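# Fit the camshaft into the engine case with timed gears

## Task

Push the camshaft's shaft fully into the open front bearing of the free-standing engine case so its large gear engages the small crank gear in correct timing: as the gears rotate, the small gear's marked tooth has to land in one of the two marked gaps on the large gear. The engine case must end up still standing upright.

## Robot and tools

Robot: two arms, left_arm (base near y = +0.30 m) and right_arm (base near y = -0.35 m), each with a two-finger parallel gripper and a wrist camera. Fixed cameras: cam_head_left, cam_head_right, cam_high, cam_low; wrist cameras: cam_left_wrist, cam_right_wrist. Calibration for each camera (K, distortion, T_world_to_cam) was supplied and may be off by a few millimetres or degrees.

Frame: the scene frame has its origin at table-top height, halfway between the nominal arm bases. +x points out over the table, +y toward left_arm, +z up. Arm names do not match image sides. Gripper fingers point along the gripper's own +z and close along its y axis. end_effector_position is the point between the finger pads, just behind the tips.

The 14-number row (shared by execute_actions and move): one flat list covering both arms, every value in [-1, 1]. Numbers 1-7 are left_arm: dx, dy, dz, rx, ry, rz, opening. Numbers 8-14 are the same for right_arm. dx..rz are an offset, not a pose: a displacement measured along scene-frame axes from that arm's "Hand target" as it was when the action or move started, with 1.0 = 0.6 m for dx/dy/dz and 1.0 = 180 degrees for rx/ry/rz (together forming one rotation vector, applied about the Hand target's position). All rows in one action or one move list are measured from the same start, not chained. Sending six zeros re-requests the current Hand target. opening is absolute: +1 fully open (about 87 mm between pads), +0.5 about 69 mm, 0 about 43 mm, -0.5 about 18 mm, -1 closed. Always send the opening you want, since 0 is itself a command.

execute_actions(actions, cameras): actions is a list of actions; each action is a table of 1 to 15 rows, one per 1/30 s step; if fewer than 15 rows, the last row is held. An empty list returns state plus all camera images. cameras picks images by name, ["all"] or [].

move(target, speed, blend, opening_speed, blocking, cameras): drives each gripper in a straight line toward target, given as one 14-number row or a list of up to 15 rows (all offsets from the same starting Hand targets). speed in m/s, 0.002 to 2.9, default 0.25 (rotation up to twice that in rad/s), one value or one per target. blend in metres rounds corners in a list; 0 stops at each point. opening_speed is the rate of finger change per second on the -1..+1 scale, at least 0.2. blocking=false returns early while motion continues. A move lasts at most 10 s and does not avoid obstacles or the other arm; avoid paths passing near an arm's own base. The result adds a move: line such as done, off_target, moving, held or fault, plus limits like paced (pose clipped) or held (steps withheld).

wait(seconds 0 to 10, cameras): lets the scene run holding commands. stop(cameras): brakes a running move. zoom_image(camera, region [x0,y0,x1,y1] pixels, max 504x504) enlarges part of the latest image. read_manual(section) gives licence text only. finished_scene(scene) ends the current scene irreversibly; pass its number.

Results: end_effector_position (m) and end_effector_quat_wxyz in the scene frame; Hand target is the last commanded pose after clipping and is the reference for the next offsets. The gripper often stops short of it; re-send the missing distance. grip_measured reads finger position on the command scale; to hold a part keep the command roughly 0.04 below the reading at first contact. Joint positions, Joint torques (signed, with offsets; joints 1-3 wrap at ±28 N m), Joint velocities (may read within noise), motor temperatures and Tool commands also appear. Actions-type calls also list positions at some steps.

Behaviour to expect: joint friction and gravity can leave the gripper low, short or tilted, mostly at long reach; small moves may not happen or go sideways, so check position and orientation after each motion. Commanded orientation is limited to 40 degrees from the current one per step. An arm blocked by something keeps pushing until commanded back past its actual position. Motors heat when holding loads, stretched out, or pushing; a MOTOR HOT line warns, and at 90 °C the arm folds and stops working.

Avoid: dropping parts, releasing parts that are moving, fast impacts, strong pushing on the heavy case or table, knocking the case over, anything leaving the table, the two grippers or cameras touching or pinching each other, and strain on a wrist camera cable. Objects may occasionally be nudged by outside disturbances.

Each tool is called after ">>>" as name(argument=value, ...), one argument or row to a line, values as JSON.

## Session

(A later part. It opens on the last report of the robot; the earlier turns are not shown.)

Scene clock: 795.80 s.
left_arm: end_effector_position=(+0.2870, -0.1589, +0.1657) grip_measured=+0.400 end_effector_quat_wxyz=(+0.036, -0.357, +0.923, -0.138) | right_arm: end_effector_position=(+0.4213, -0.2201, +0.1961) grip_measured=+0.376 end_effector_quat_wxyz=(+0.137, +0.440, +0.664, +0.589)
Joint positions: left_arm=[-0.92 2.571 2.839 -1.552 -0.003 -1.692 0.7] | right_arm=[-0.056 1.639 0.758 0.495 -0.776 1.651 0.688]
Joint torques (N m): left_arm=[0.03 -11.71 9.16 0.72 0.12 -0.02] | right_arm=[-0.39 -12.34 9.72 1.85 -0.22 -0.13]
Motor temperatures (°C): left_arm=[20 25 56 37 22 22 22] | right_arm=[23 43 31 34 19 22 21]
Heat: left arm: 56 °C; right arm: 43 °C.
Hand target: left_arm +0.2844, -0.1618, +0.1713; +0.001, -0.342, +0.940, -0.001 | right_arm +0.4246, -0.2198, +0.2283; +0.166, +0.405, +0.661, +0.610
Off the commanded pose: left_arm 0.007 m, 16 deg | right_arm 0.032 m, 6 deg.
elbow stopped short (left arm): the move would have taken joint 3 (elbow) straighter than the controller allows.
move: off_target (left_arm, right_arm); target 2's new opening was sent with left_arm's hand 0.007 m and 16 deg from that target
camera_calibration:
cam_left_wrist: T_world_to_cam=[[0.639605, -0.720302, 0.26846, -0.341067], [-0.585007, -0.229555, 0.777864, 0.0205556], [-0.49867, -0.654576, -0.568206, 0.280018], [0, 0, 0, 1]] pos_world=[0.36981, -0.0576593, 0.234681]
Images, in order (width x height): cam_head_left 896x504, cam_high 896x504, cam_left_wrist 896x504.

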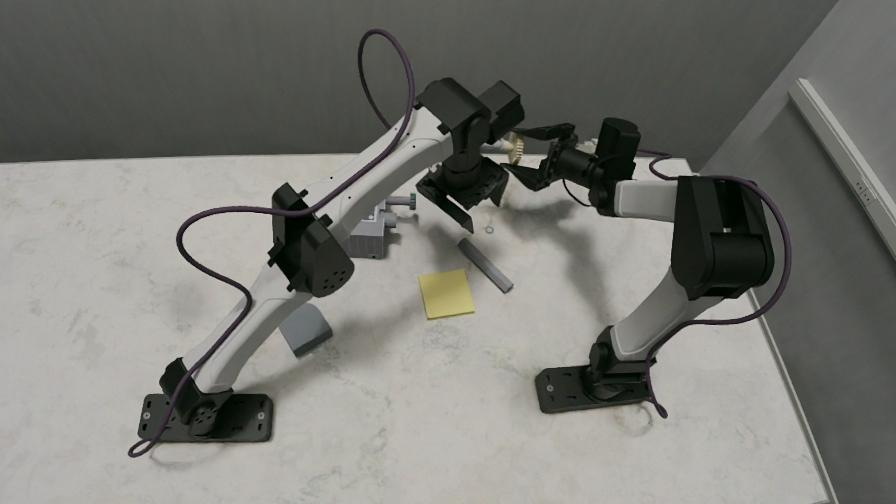

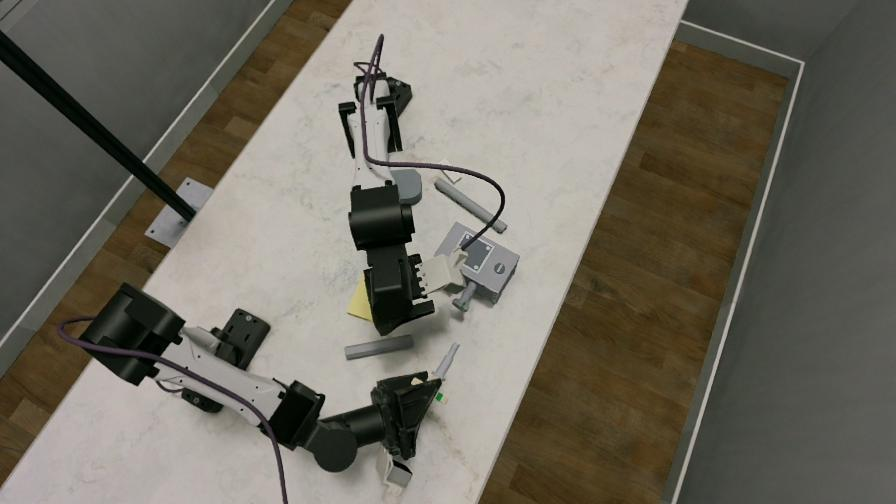

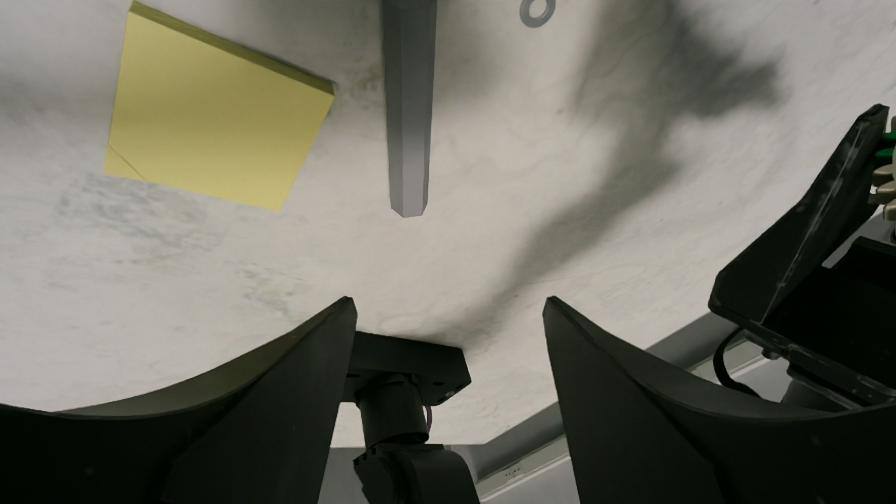

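>>> move(
  target=[-0.021,-0.038,-0.22,0,0,0,0.4,0,0,0,0,0,0,0.28],
  speed=0.12,
  cameras=["cam_head_left","cam_high","cam_left_wrist"],
)

Scene clock: 806.20 s.
left_arm: end_effector_position=(+0.2703, -0.1749, +0.0353) grip_measured=+0.400 end_effector_quat_wxyz=(+0.011, -0.349, +0.936, -0.044) | right_arm: end_effector_position=(+0.4213, -0.2201, +0.1961) grip_measured=+0.376 end_effector_quat_wxyz=(+0.137, +0.440, +0.664, +0.589)
Joint positions: left_arm=[-0.962 2.826 2.839 -1.493 -0.003 -1.711 0.7] | right_arm=[-0.056 1.639 0.758 0.495 -0.776 1.651 0.688]
Joint torques (N m): left_arm=[-0.44 -12.52 9.47 0.67 0.01 -0.04] | right_arm=[-0.38 -12.38 9.78 1.86 -0.22 -0.11]
Motor temperatures (°C): left_arm=[20 30 55 35 22 22 22] | right_arm=[23 45 33 35 19 22 21]
Heat: left arm: 55 °C; right arm: 45 °C.
Hand target: left_arm +0.2717, -0.1845, +0.0392; +0.001, -0.342, +0.940, -0.001 | right_arm +0.4246, -0.2198, +0.2283; +0.166, +0.405, +0.661, +0.610
Off the commanded pose: left_arm 0.011 m, 5 deg | right_arm 0.032 m, 6 deg.
elbow stopped short (left arm): the move would have taken joint 3 (elbow) straighter than the controller allows.
move: off_target (left_arm, right_arm)
camera_calibration:
cam_left_wrist: T_world_to_cam=[[0.641688, -0.763119, 0.0767151, -0.308159], [-0.50286, -0.343087, 0.793362, 0.0659195], [-0.57911, -0.547668, -0.603897, 0.228778], [0, 0, 0, 1]] pos_world=[0.363378, -0.0872515, 0.109501]
Images, in order (width x height): cam_head_left 896x504, cam_high 896x504, cam_left_wrist 896x504.

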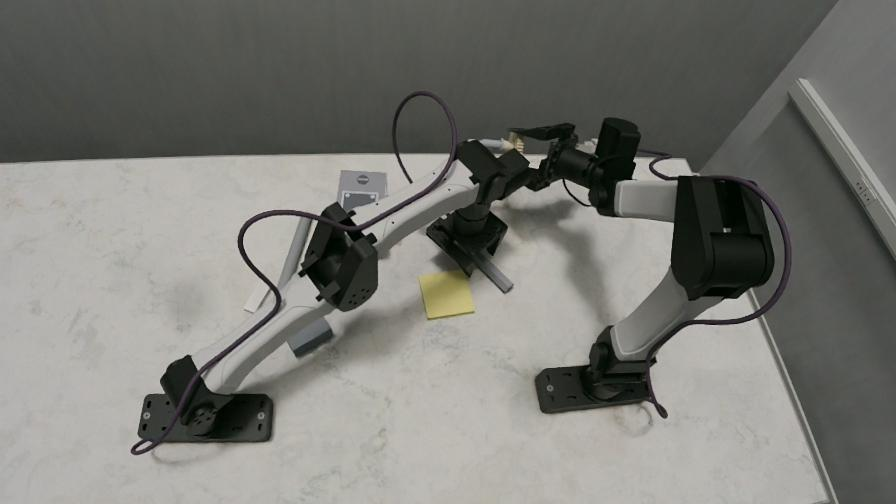

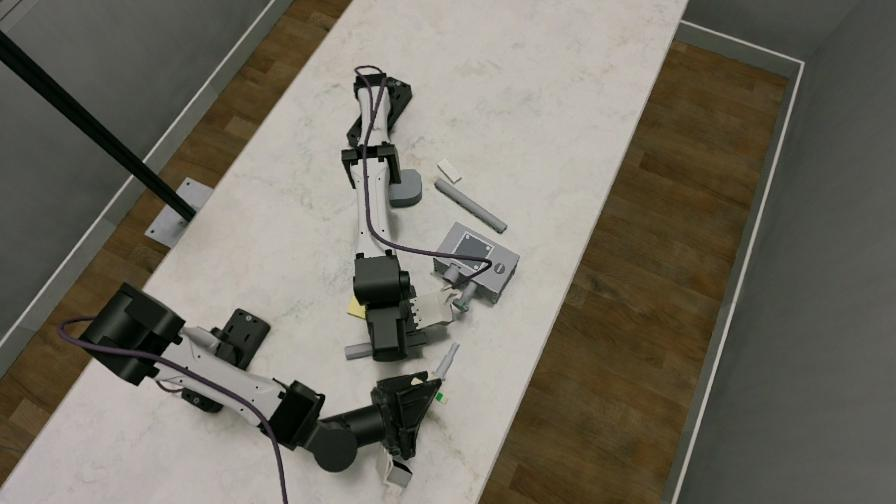

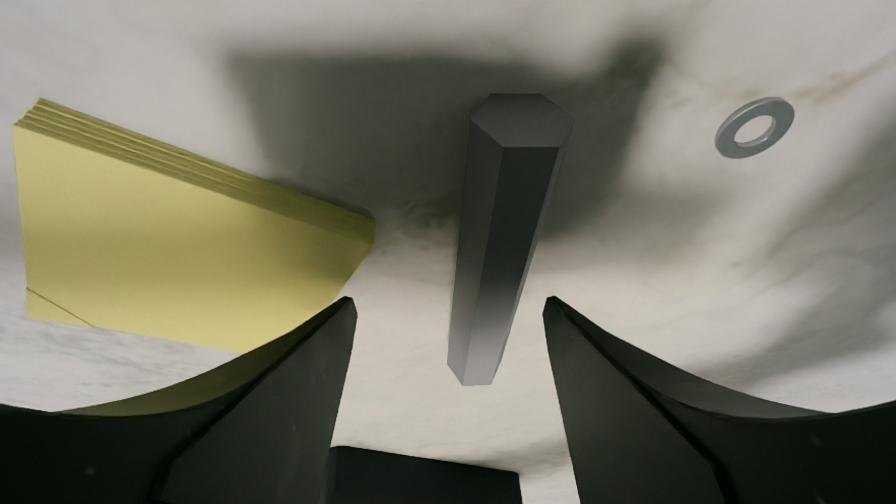

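>>> move(
  target=[
    [0,0.012,-0.045,0,0,0,0.4,0,0,0,0,0,0,0.28],
    [0,0.012,-0.0451,0,0,0,-0.6,0,0,0,0,0,0,0.28],
    [0,0.012,0.06,0,0,0,-0.6,0,0,0,0,0,0,0.28],
    [-0.17,0.33,0.06,0,0,0,-0.6,0,0,0,0,0,0,0.28],
    [-0.17,0.33,-0.04,0,0,0,-0.6,0,0,0,0,0,0,0.28],
  ],
  speed=[0.06,0.1,0.12,0.25,0.08],
  blend=[0,0,0.02,0.02,0],
  opening_speed=1,
  cameras=["cam_head_left","cam_high","cam_left_wrist"],
)

Scene clock: 817.40 s.
left_arm: end_effector_position=(+0.1653, +0.0196, +0.0208) grip_measured=-0.369 end_effector_quat_wxyz=(+0.001, -0.341, +0.940, +0.016) | right_arm: end_effector_position=(+0.4213, -0.2201, +0.1961) grip_measured=+0.376 end_effector_quat_wxyz=(+0.137, +0.440, +0.664, +0.589)
Joint positions: left_arm=[-0.911 1.893 1.165 -0.874 -0.01 -1.643 0.315] | right_arm=[-0.056 1.639 0.758 0.495 -0.776 1.651 0.688]
Joint torques (N m): left_arm=[0.59 -6.94 4.86 0.85 0.04 0.1] | right_arm=[-0.35 -12.36 9.76 1.87 -0.2 -0.11]
Heat: left arm: 53 °C; right arm: 47 °C.
Hand target: left_arm +0.1697, +0.0135, +0.0151; +0.001, -0.342, +0.940, +0.000 | right_arm +0.4246, -0.2198, +0.2283; +0.166, +0.405, +0.661, +0.610
Off the commanded pose: left_arm 0.009 m, 2 deg | right_arm 0.032 m, 6 deg.
elbow stopped short (left arm): the move would have taken joint 3 (elbow) straighter than the controller allows.
move: off_target (right_arm); target 2's new opening was sent with left_arm's hand 0.013 m and 4 deg from that target
camera_calibration:
cam_left_wrist: T_world_to_cam=[[0.629588, -0.775705, -0.0435916, -0.0865403], [-0.46122, -0.418314, 0.782489, 0.0861785], [-0.625216, -0.47254, -0.621137, 0.272313], [0, 0, 0, 1]] pos_world=[0.264486, 0.0975986, 0.0979372]
Images, in order (width x height): cam_head_left 896x504, cam_high 896x504, cam_left_wrist 896x504.

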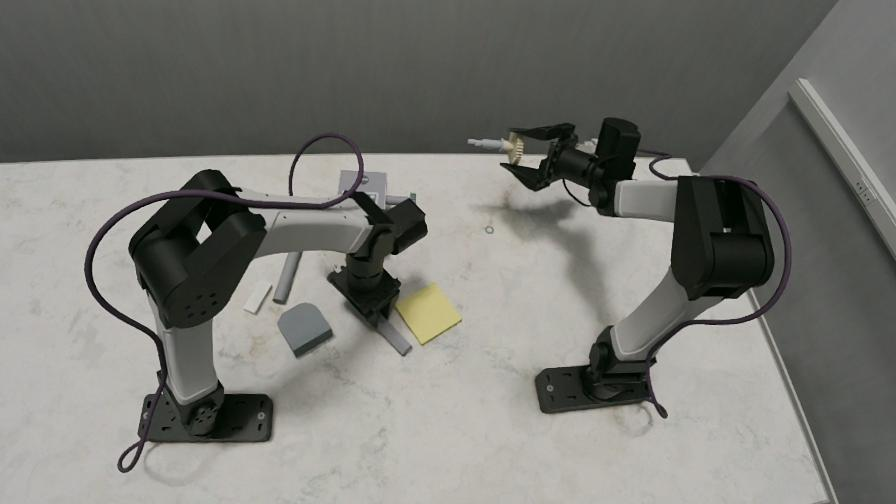

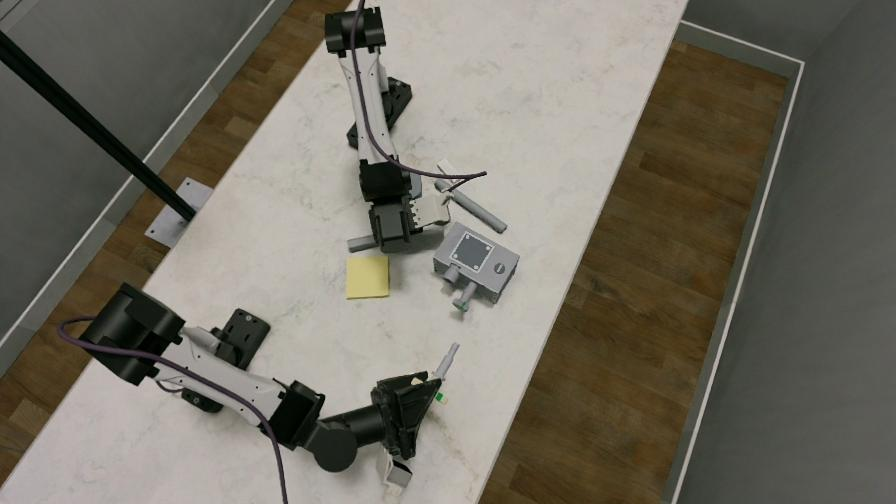

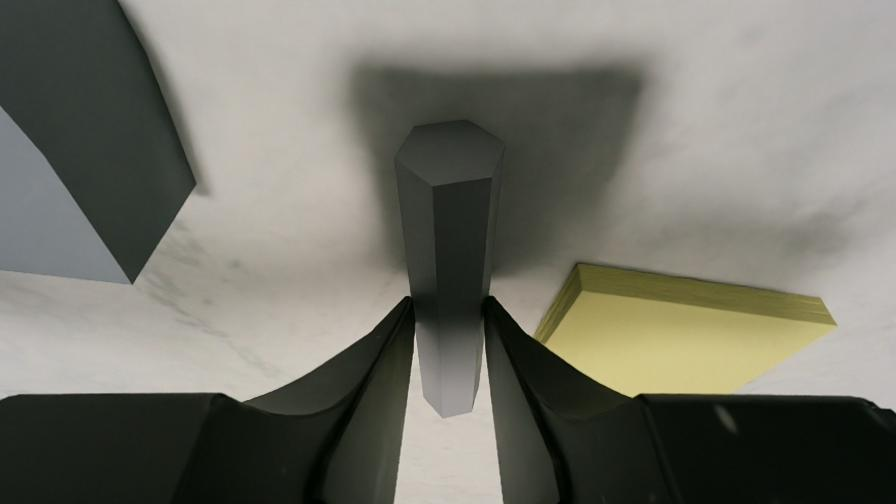

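>>> move(
  target=[
    [0,0,-0.015,0,0,0,-0.6,0,0,0,0,0,0,0.28],
    [0,0,-0.0151,0,0,0,0.2,0,0,0,0,0,0,0.28],
    [0,0,0.2,0,0,0,0.2,0,0,0,0,0,0,0.28],
    [0,0.5,0.3,0,0,0,0.2,-0.153,0.117,-0.18,0,0,0,0.28],
  ],
  speed=[0.06,0.1,0.15,0.25],
  blend=[0,0,0.03,0],
  opening_speed=1,
)

>>> move(
  target=[0,0,0,0,0,0,0.2,0.0,0.042,-0.08,0,0,0,0.28],
  speed=0.08,
  cameras=["cam_head_left","cam_high","cam_right_wrist"],
)

>>> zoom_image(
  camera="cam_head_left",
  region=[370, 170, 470, 250],
)

>>> zoom_image(
  camera="cam_high",
  region=[400, 240, 500, 340],
)

Scene clock: 829.27 s.
left_arm: end_effector_position=(+0.1668, +0.3126, +0.1892) grip_measured=+0.200 end_effector_quat_wxyz=(-0.001, -0.343, +0.939, +0.003) | right_arm: end_effector_position=(+0.3305, -0.1510, +0.1125) grip_measured=+0.376 end_effector_quat_wxyz=(+0.157, +0.412, +0.670, +0.597)
Joint positions: left_arm=[0.216 1.284 1.231 -1.521 -0.006 -0.519 0.6] | right_arm=[0.228 1.781 0.283 1.221 -0.518 1.724 0.688]
Joint torques (N m): left_arm=[0.9 -2.25 9.74 0.25 0.07 0.15] | right_arm=[0.17 -5.78 3.78 2.26 0.07 0.09]
Motor temperatures (°C): left_arm=[20 34 50 33 22 22 22] | right_arm=[23 47 34 35 19 22 21]
Heat: left arm: 50 °C; right arm: 47 °C.
Hand target: left_arm +0.1696, +0.3134, +0.1951; +0.001, -0.342, +0.940, -0.001 | right_arm +0.3329, -0.1496, +0.1202; +0.166, +0.405, +0.661, +0.610
Off the commanded pose: left_arm 0.007 m, 0 deg | right_arm 0.008 m, 2 deg.
move: done; target 2's new opening was sent with left_arm's hand 0.016 m and 2 deg from that target

Scene clock: 830.37 s.
left_arm: end_effector_position=(+0.1668, +0.3126, +0.1892) grip_measured=+0.200 end_effector_quat_wxyz=(-0.001, -0.342, +0.940, +0.003) | right_arm: end_effector_position=(+0.3272, -0.1269, +0.0643) grip_measured=+0.376 end_effector_quat_wxyz=(+0.153, +0.412, +0.679, +0.588)
Joint positions: left_arm=[0.216 1.284 1.231 -1.521 -0.006 -0.518 0.6] | right_arm=[0.33 2.1 0.309 1.499 -0.425 1.739 0.688]
Joint torques (N m): left_arm=[0.87 -2.24 9.7 0.25 0.09 0.15] | right_arm=[0.38 -4.82 3.12 2.51 0.13 0.14]
Heat: left arm: 50 °C; right arm: 47 °C.
Hand target: left_arm +0.1697, +0.3134, +0.1951; +0.001, -0.342, +0.940, -0.001 | right_arm +0.3329, -0.1244, +0.0723; +0.166, +0.405, +0.661, +0.610
Off the commanded pose: left_arm 0.007 m, 1 deg | right_arm 0.010 m, 4 deg.
joint sent to its limit (right arm) — joint 4 (wrist pitch), upper limit. The joint targets still meet the commanded pose.
move: off_target (right_arm)
camera_calibration:
cam_right_wrist: T_world_to_cam=[[-0.385326, 0.0371389, -0.922033, 0.187916], [-0.922555, -0.0375745, 0.384031, 0.293941], [-0.0203824, 0.998603, 0.0487411, 0.274642], [0, 0, 0, 1]] pos_world=[0.349183, -0.270193, 0.0469959]
Images, in order (width x height): cam_head_left 896x504, cam_high 896x504, cam_right_wrist 896x504.

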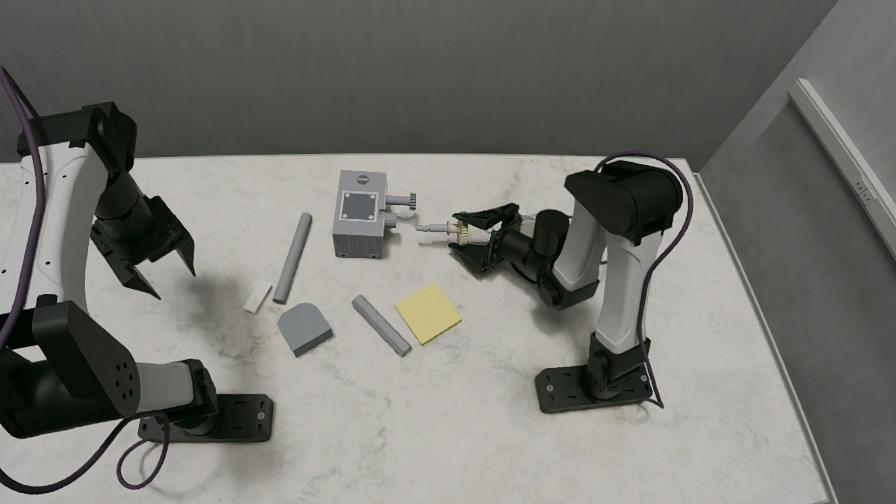

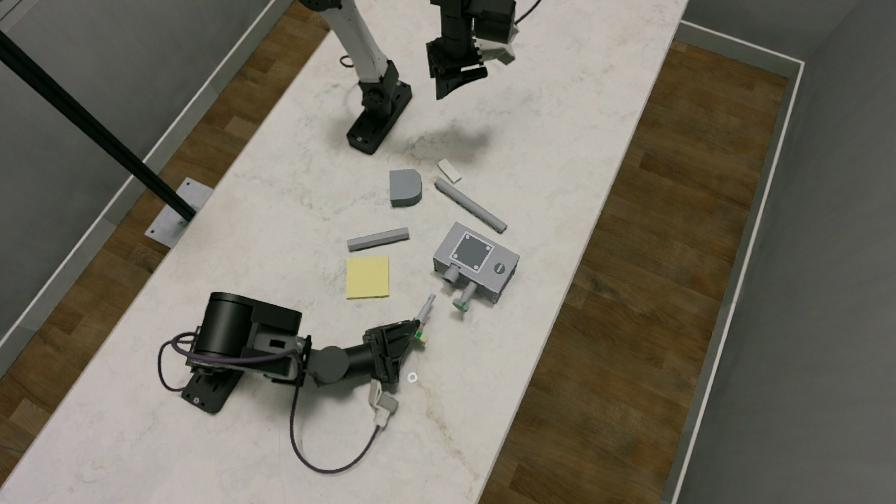

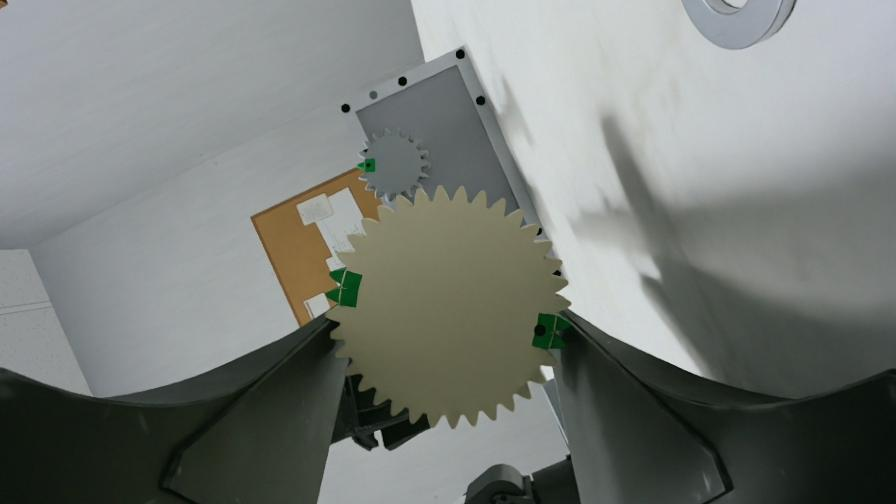

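Scaled by 5.040.

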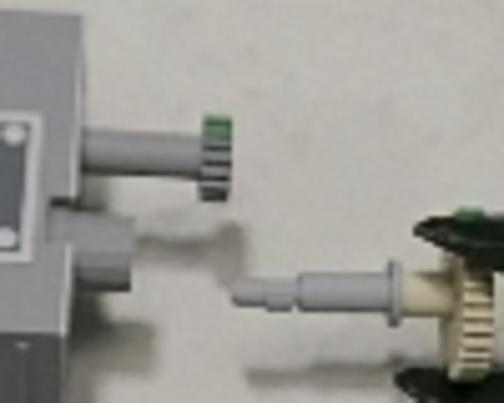

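Scaled by 5.040.

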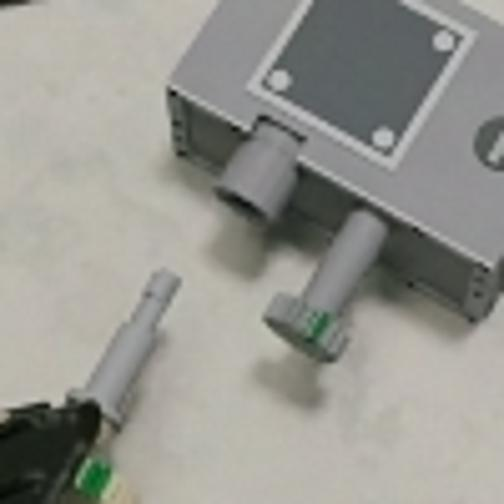

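>>> move(
  target=[0,0,0,0,0,0,0.2,0.021,0.03,0.002,0.028,0,0,0.28],
  speed=0.06,
  cameras=["cam_head_left","cam_high"],
)

>>> zoom_image(
  camera="cam_head_left",
  region=[370, 170, 470, 250],
)

>>> zoom_image(
  camera="cam_high",
  region=[400, 240, 500, 340],
)

Scene clock: 845.47 s.
left_arm: end_effector_position=(+0.1668, +0.3126, +0.1892) grip_measured=+0.200 end_effector_quat_wxyz=(-0.001, -0.342, +0.940, +0.003) | right_arm: end_effector_position=(+0.3462, -0.1119, +0.0691) grip_measured=+0.376 end_effector_quat_wxyz=(+0.148, +0.419, +0.662, +0.603)
Joint positions: left_arm=[0.216 1.284 1.231 -1.521 -0.006 -0.518 0.6] | right_arm=[0.365 2.143 0.394 1.499 -0.39 1.797 0.688]
Joint torques (N m): left_arm=[0.84 -2.3 9.74 0.24 0.07 0.13] | right_arm=[0.81 -4.57 2.96 2.53 0 0.34]
Heat: left arm: 49 °C; right arm: 44 °C.
Hand target: left_arm +0.1697, +0.3134, +0.1951; +0.001, -0.342, +0.940, -0.001 | right_arm +0.3454, -0.1064, +0.0735; +0.148, +0.412, +0.633, +0.638
Off the commanded pose: left_arm 0.007 m, 1 deg | right_arm 0.007 m, 5 deg.
joint sent to its limit (right arm) — joint 4 (wrist pitch), upper limit. The joint targets are off in orientation, not in position.
move: off_target (right_arm)
Images, in order (width x height): cam_head_left 896x504, cam_high 896x504.

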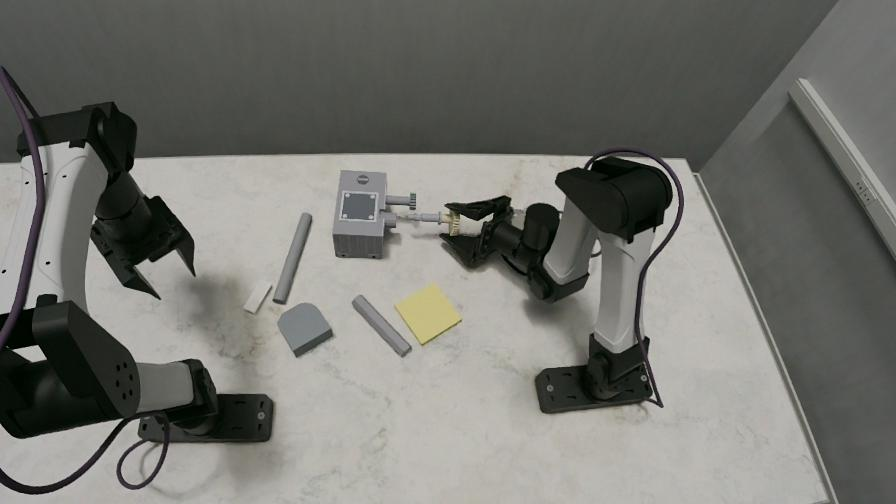

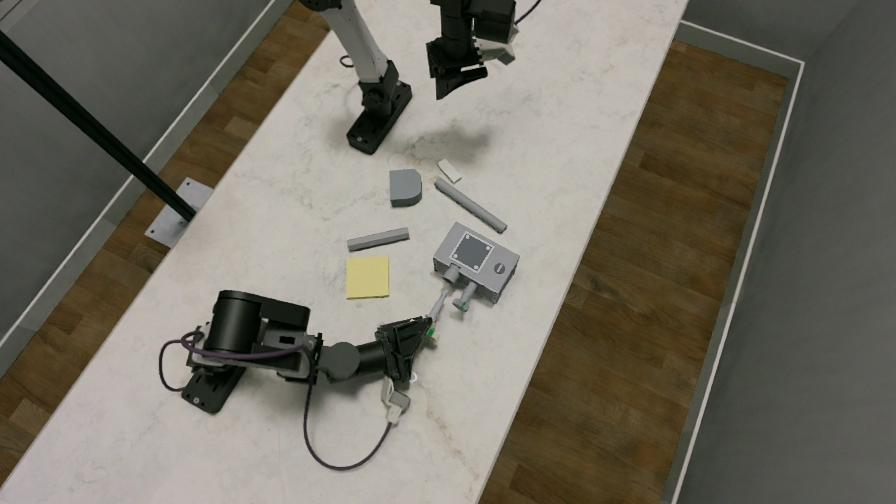

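Scaled by 5.040.

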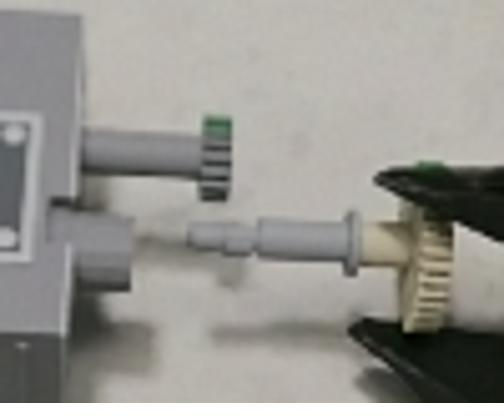

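Scaled by 5.040.

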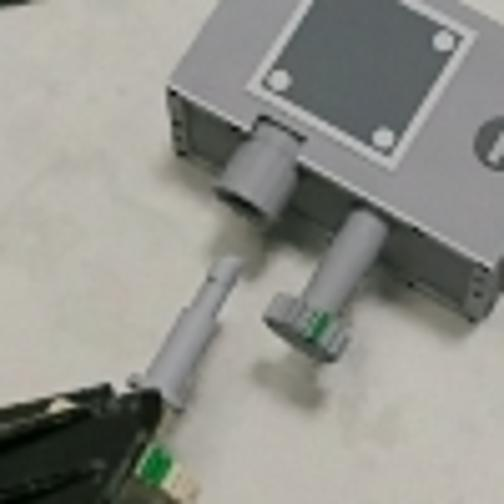

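>>> move(
  target=[0,0,0,0,0,0,0.2,-0.012,0.013,-0.001,-0.011,0,-0.011,0.28],
  speed=0.06,
  cameras=["cam_head_left","cam_high"],
)

>>> zoom_image(
  camera="cam_head_left",
  region=[370, 170, 470, 250],
)

>>> zoom_image(
  camera="cam_high",
  region=[400, 240, 500, 340],
)

Scene clock: 855.50 s.
left_arm: end_effector_position=(+0.1668, +0.3126, +0.1892) grip_measured=+0.200 end_effector_quat_wxyz=(-0.001, -0.342, +0.940, +0.003) | right_arm: end_effector_position=(+0.3495, -0.1049, +0.0663) grip_measured=+0.376 end_effector_quat_wxyz=(+0.177, +0.433, +0.657, +0.592)
Joint positions: left_arm=[0.216 1.284 1.231 -1.521 -0.006 -0.518 0.6] | right_arm=[0.425 2.143 0.394 1.5 -0.266 1.796 0.688]
Joint torques (N m): left_arm=[0.84 -2.28 9.65 0.24 0.07 0.14] | right_arm=[1.25 -6.75 0.12 2.53 -0.17 0.28]
Motor temperatures (°C): left_arm=[20 29 49 31 22 22 22] | right_arm=[22 42 32 37 19 22 21]
Heat: left arm: 49 °C; right arm: 42 °C.
Hand target: left_arm +0.1697, +0.3134, +0.1951; +0.001, -0.342, +0.940, -0.001 | right_arm +0.3382, -0.0986, +0.0730; +0.166, +0.420, +0.637, +0.625
Off the commanded pose: left_arm 0.007 m, 1 deg | right_arm 0.015 m, 5 deg.
joint sent to its limit (right arm) — joint 4 (wrist pitch), upper limit. The joint targets still meet the commanded pose.
move: off_target (right_arm)
Images, in order (width x height): cam_head_left 896x504, cam_high 896x504.

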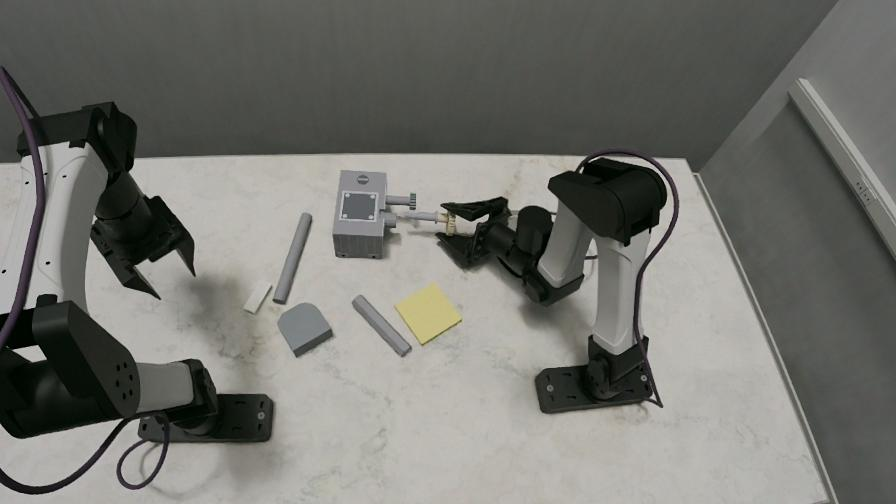

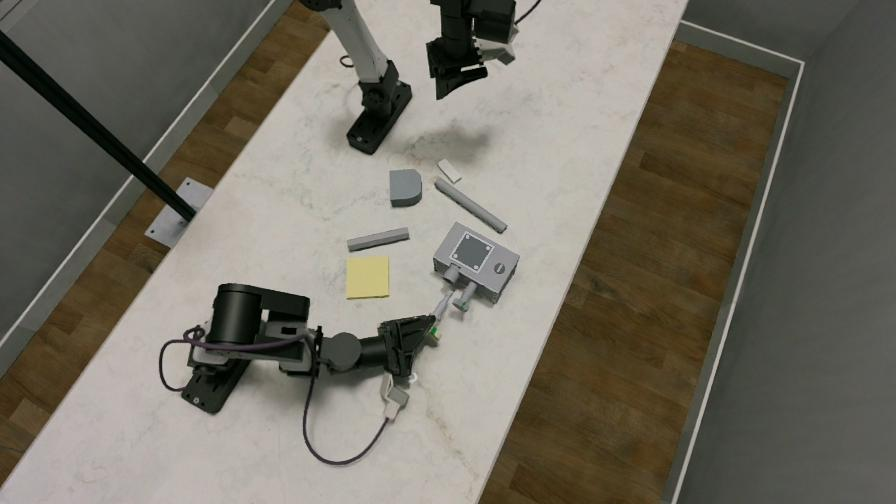

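Scaled by 5.040.

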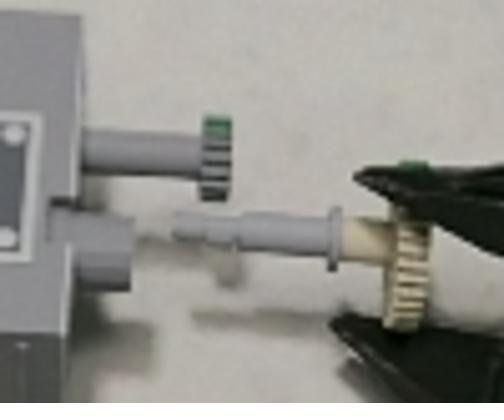

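Scaled by 5.040.

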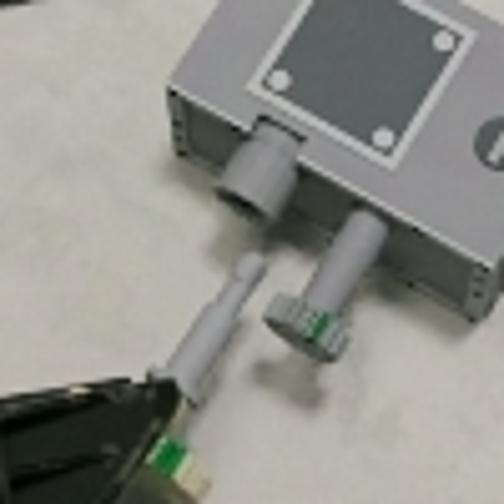

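>>> move(
  target=[
    [0,0,0,0,0,0,0.2,0.006,-0.02,0.03,0,0,0,0.28],
    [0,0,0,0,0,0,0.2,0.006,-0.007,0.009,0,0,0,0.28],
  ],
  speed=0.06,
  cameras=["cam_head_left","cam_high"],
)

>>> zoom_image(
  camera="cam_head_left",
  region=[370, 170, 470, 250],
)

>>> zoom_image(
  camera="cam_high",
  region=[400, 240, 500, 340],
)

Scene clock: 878.10 s.
left_arm: end_effector_position=(+0.1668, +0.3126, +0.1892) grip_measured=+0.200 end_effector_quat_wxyz=(-0.001, -0.342, +0.940, +0.003) | right_arm: end_effector_position=(+0.3414, -0.1073, +0.0677) grip_measured=+0.376 end_effector_quat_wxyz=(+0.162, +0.432, +0.660, +0.594)
Joint positions: left_arm=[0.216 1.284 1.231 -1.521 -0.006 -0.518 0.6] | right_arm=[0.413 2.126 0.369 1.5 -0.304 1.806 0.688]
Joint torques (N m): left_arm=[0.92 -2.26 9.68 0.24 0.06 0.16] | right_arm=[0.65 -6.3 2.61 2.52 0.05 0.2]
Heat: left arm: 49 °C; right arm: 41 °C.
Hand target: left_arm +0.1697, +0.3134, +0.1951; +0.001, -0.342, +0.940, -0.001 | right_arm +0.3419, -0.1028, +0.0783; +0.166, +0.420, +0.637, +0.625
Off the commanded pose: left_arm 0.007 m, 1 deg | right_arm 0.012 m, 5 deg.
joint sent to its limit (right arm) — joint 4 (wrist pitch), upper limit. The joint targets still meet the commanded pose.
move: off_target (right_arm)
Images, in order (width x height): cam_head_left 896x504, cam_high 896x504.

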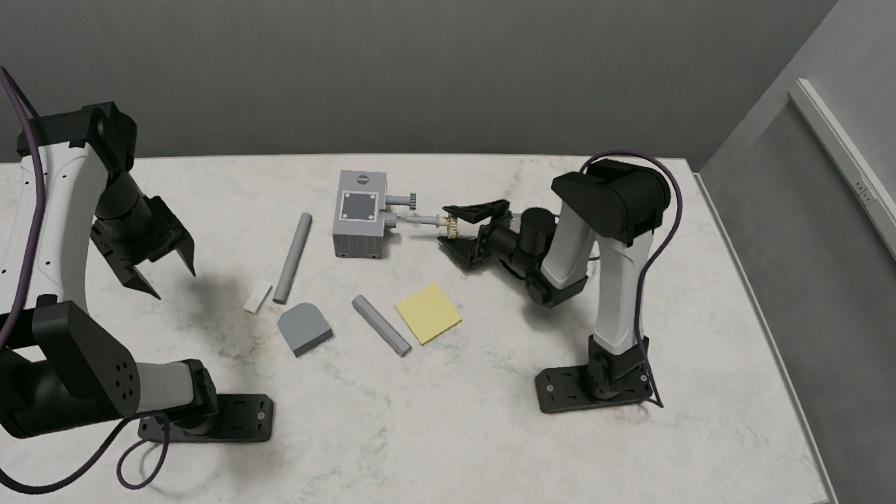

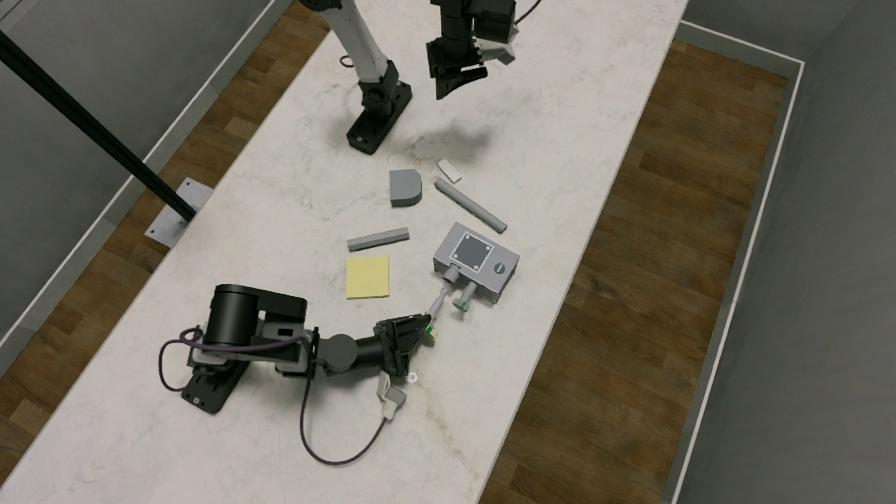

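Scaled by 5.040.

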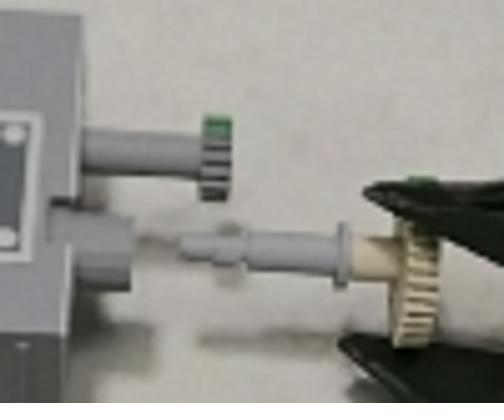

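Scaled by 5.040.

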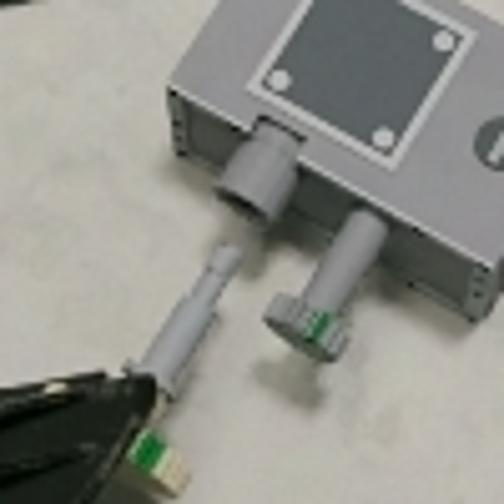

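>>> move(
  target=[0,0,0,0,0,0,0.2,-0.001,0.05,0.002,0,0,0,0.28],
  speed=0.03,
  cameras=["cam_head_left","cam_high","cam_right_wrist"],
)

>>> zoom_image(
  camera="cam_head_left",
  region=[370, 170, 470, 250],
)

>>> zoom_image(
  camera="cam_high",
  region=[400, 240, 500, 340],
)

Scene clock: 886.90 s.
left_arm: end_effector_position=(+0.1668, +0.3126, +0.1892) grip_measured=+0.200 end_effector_quat_wxyz=(-0.001, -0.342, +0.940, +0.003) | right_arm: end_effector_position=(+0.3403, -0.0792, +0.0681) grip_measured=+0.376 end_effector_quat_wxyz=(+0.169, +0.428, +0.657, +0.597)
Joint positions: left_arm=[0.216 1.284 1.231 -1.521 -0.006 -0.518 0.6] | right_arm=[0.52 2.149 0.413 1.5 -0.193 1.826 0.688]
Joint torques (N m): left_arm=[0.85 -2.32 9.7 0.25 0.07 0.15] | right_arm=[0.73 -6.02 3.44 2.55 0.02 0.27]
Heat: left arm: 49 °C; right arm: 41 °C.
Hand target: left_arm +0.1697, +0.3134, +0.1951; +0.001, -0.342, +0.940, -0.001 | right_arm +0.3413, -0.0729, +0.0794; +0.166, +0.420, +0.637, +0.625
Off the commanded pose: left_arm 0.007 m, 1 deg | right_arm 0.013 m, 4 deg.
joint sent to its limit (right arm) — joint 4 (wrist pitch), upper limit. The joint targets still meet the commanded pose.
move: off_target (right_arm)
camera_calibration:
cam_right_wrist: T_world_to_cam=[[-0.365643, 0.0850864, -0.926858, 0.192049], [-0.930139, 0.00282365, 0.367197, 0.313338], [0.0338606, 0.99637, 0.0781097, 0.206435], [0, 0, 0, 1]] pos_world=[0.35468, -0.222911, 0.0468208]
Images, in order (width x height): cam_head_left 896x504, cam_high 896x504, cam_right_wrist 896x504.

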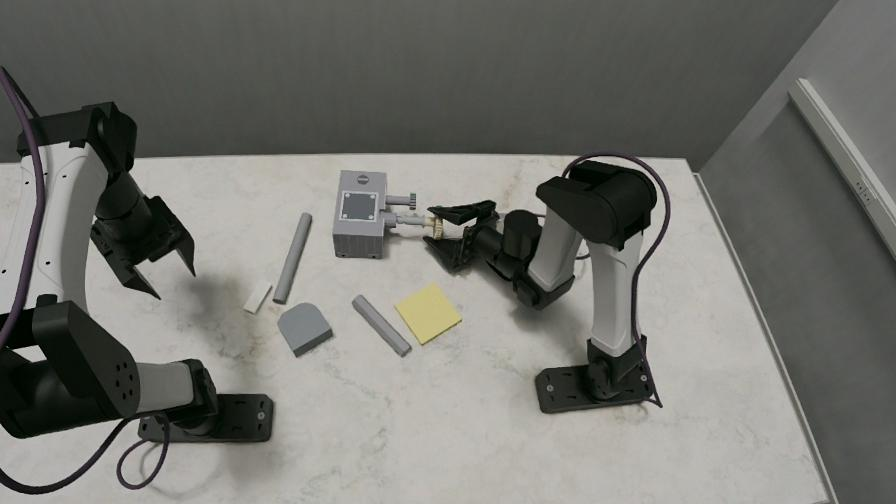

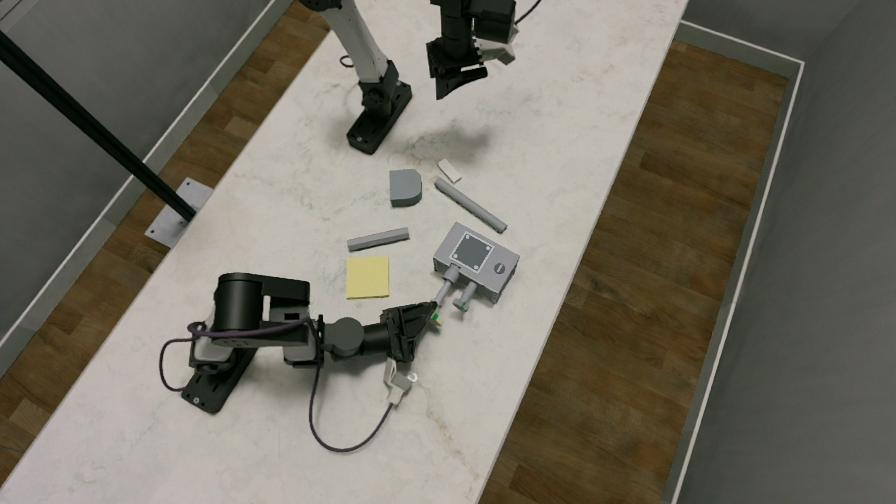

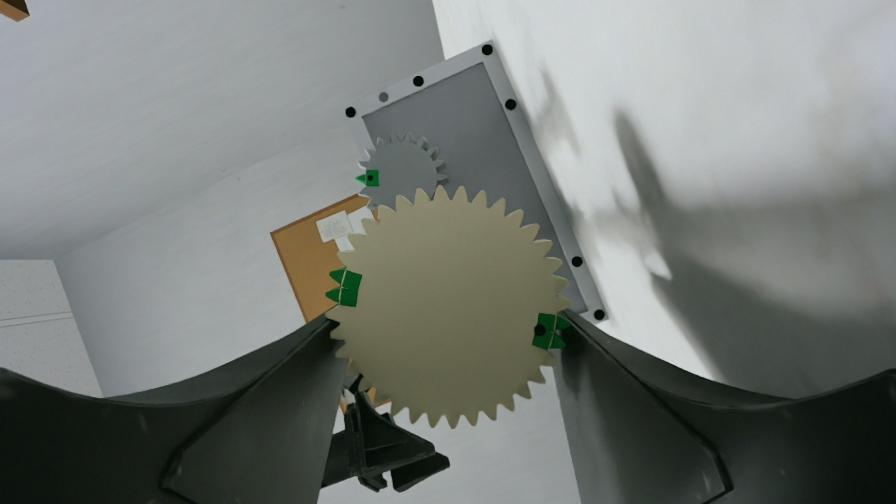

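Scaled by 5.040.

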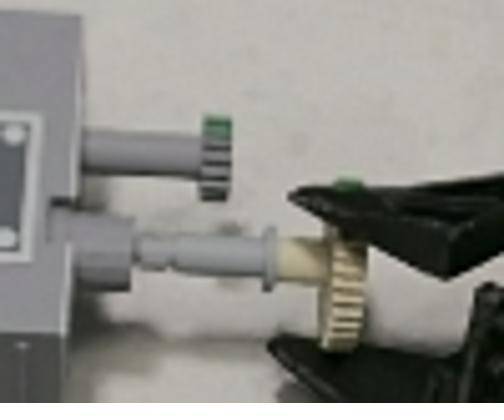

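Scaled by 5.040.

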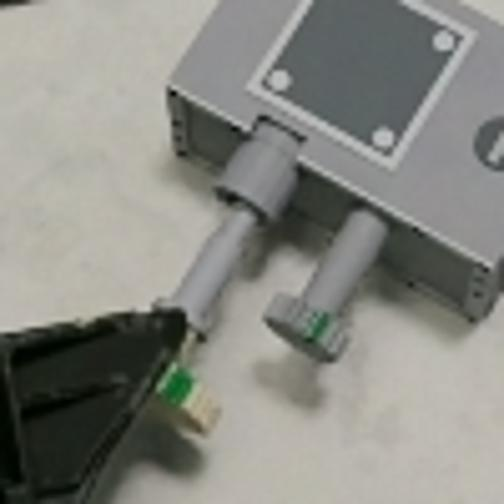

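>>> move(
  target=[0,0,0,0,0,0,0.2,0,0.025,0,0,0,0,0.28],
  speed=0.02,
  cameras=["cam_head_left","cam_high"],
)

>>> zoom_image(
  camera="cam_head_left",
  region=[350, 170, 450, 250],
)

>>> zoom_image(
  camera="cam_high",
  region=[410, 220, 510, 320],
)

Scene clock: 892.00 s.
left_arm: end_effector_position=(+0.1668, +0.3126, +0.1892) grip_measured=+0.200 end_effector_quat_wxyz=(-0.001, -0.342, +0.940, +0.003) | right_arm: end_effector_position=(+0.3400, -0.0640, +0.0693) grip_measured=+0.376 end_effector_quat_wxyz=(+0.170, +0.426, +0.654, +0.601)
Joint positions: left_arm=[0.216 1.284 1.231 -1.521 -0.006 -0.518 0.6] | right_arm=[0.571 2.165 0.443 1.499 -0.145 1.84 0.688]
Joint torques (N m): left_arm=[0.85 -2.25 9.72 0.25 0.05 0.16] | right_arm=[0.62 -6.65 3.75 2.43 0.07 0.2]
Heat: left arm: 49 °C; right arm: 40 °C.
Hand target: left_arm +0.1697, +0.3134, +0.1951; +0.001, -0.342, +0.940, -0.001 | right_arm +0.3413, -0.0578, +0.0795; +0.166, +0.420, +0.637, +0.625
Off the commanded pose: left_arm 0.007 m, 1 deg | right_arm 0.012 m, 3 deg.
move: off_target (right_arm)
Images, in order (width x height): cam_head_left 896x504, cam_high 896x504.

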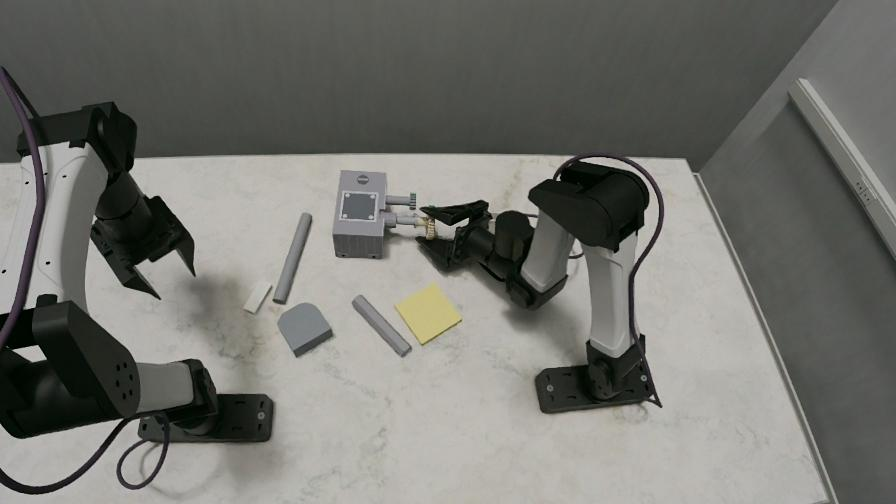

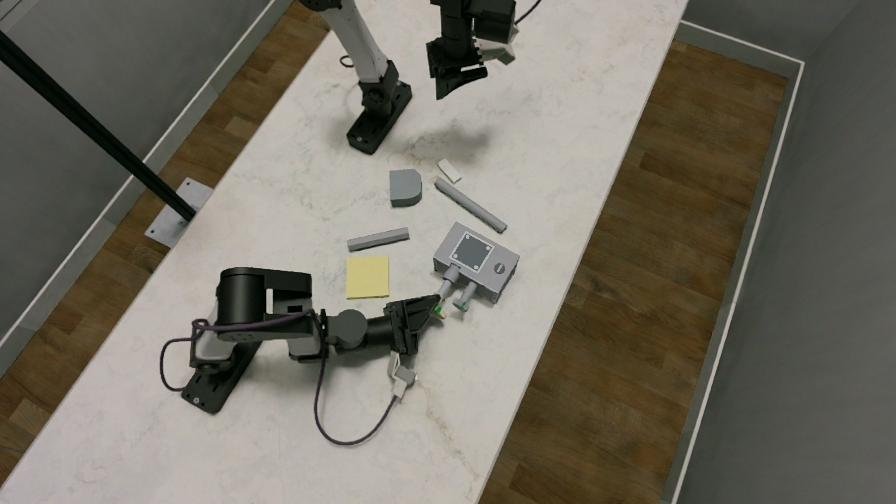

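Scaled by 5.040.

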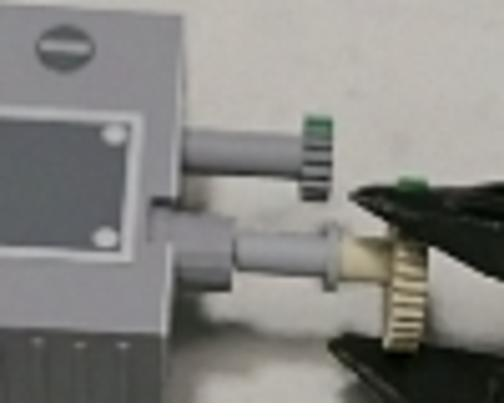

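Scaled by 5.040.

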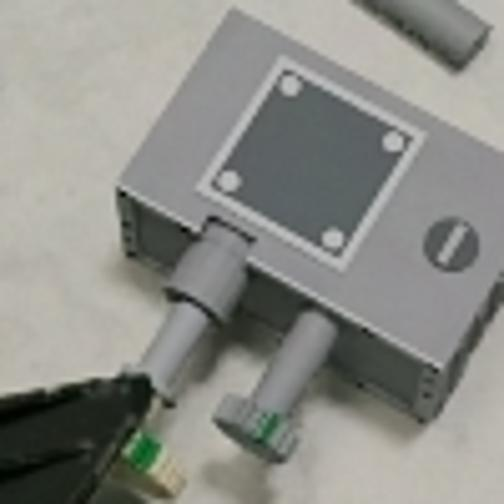

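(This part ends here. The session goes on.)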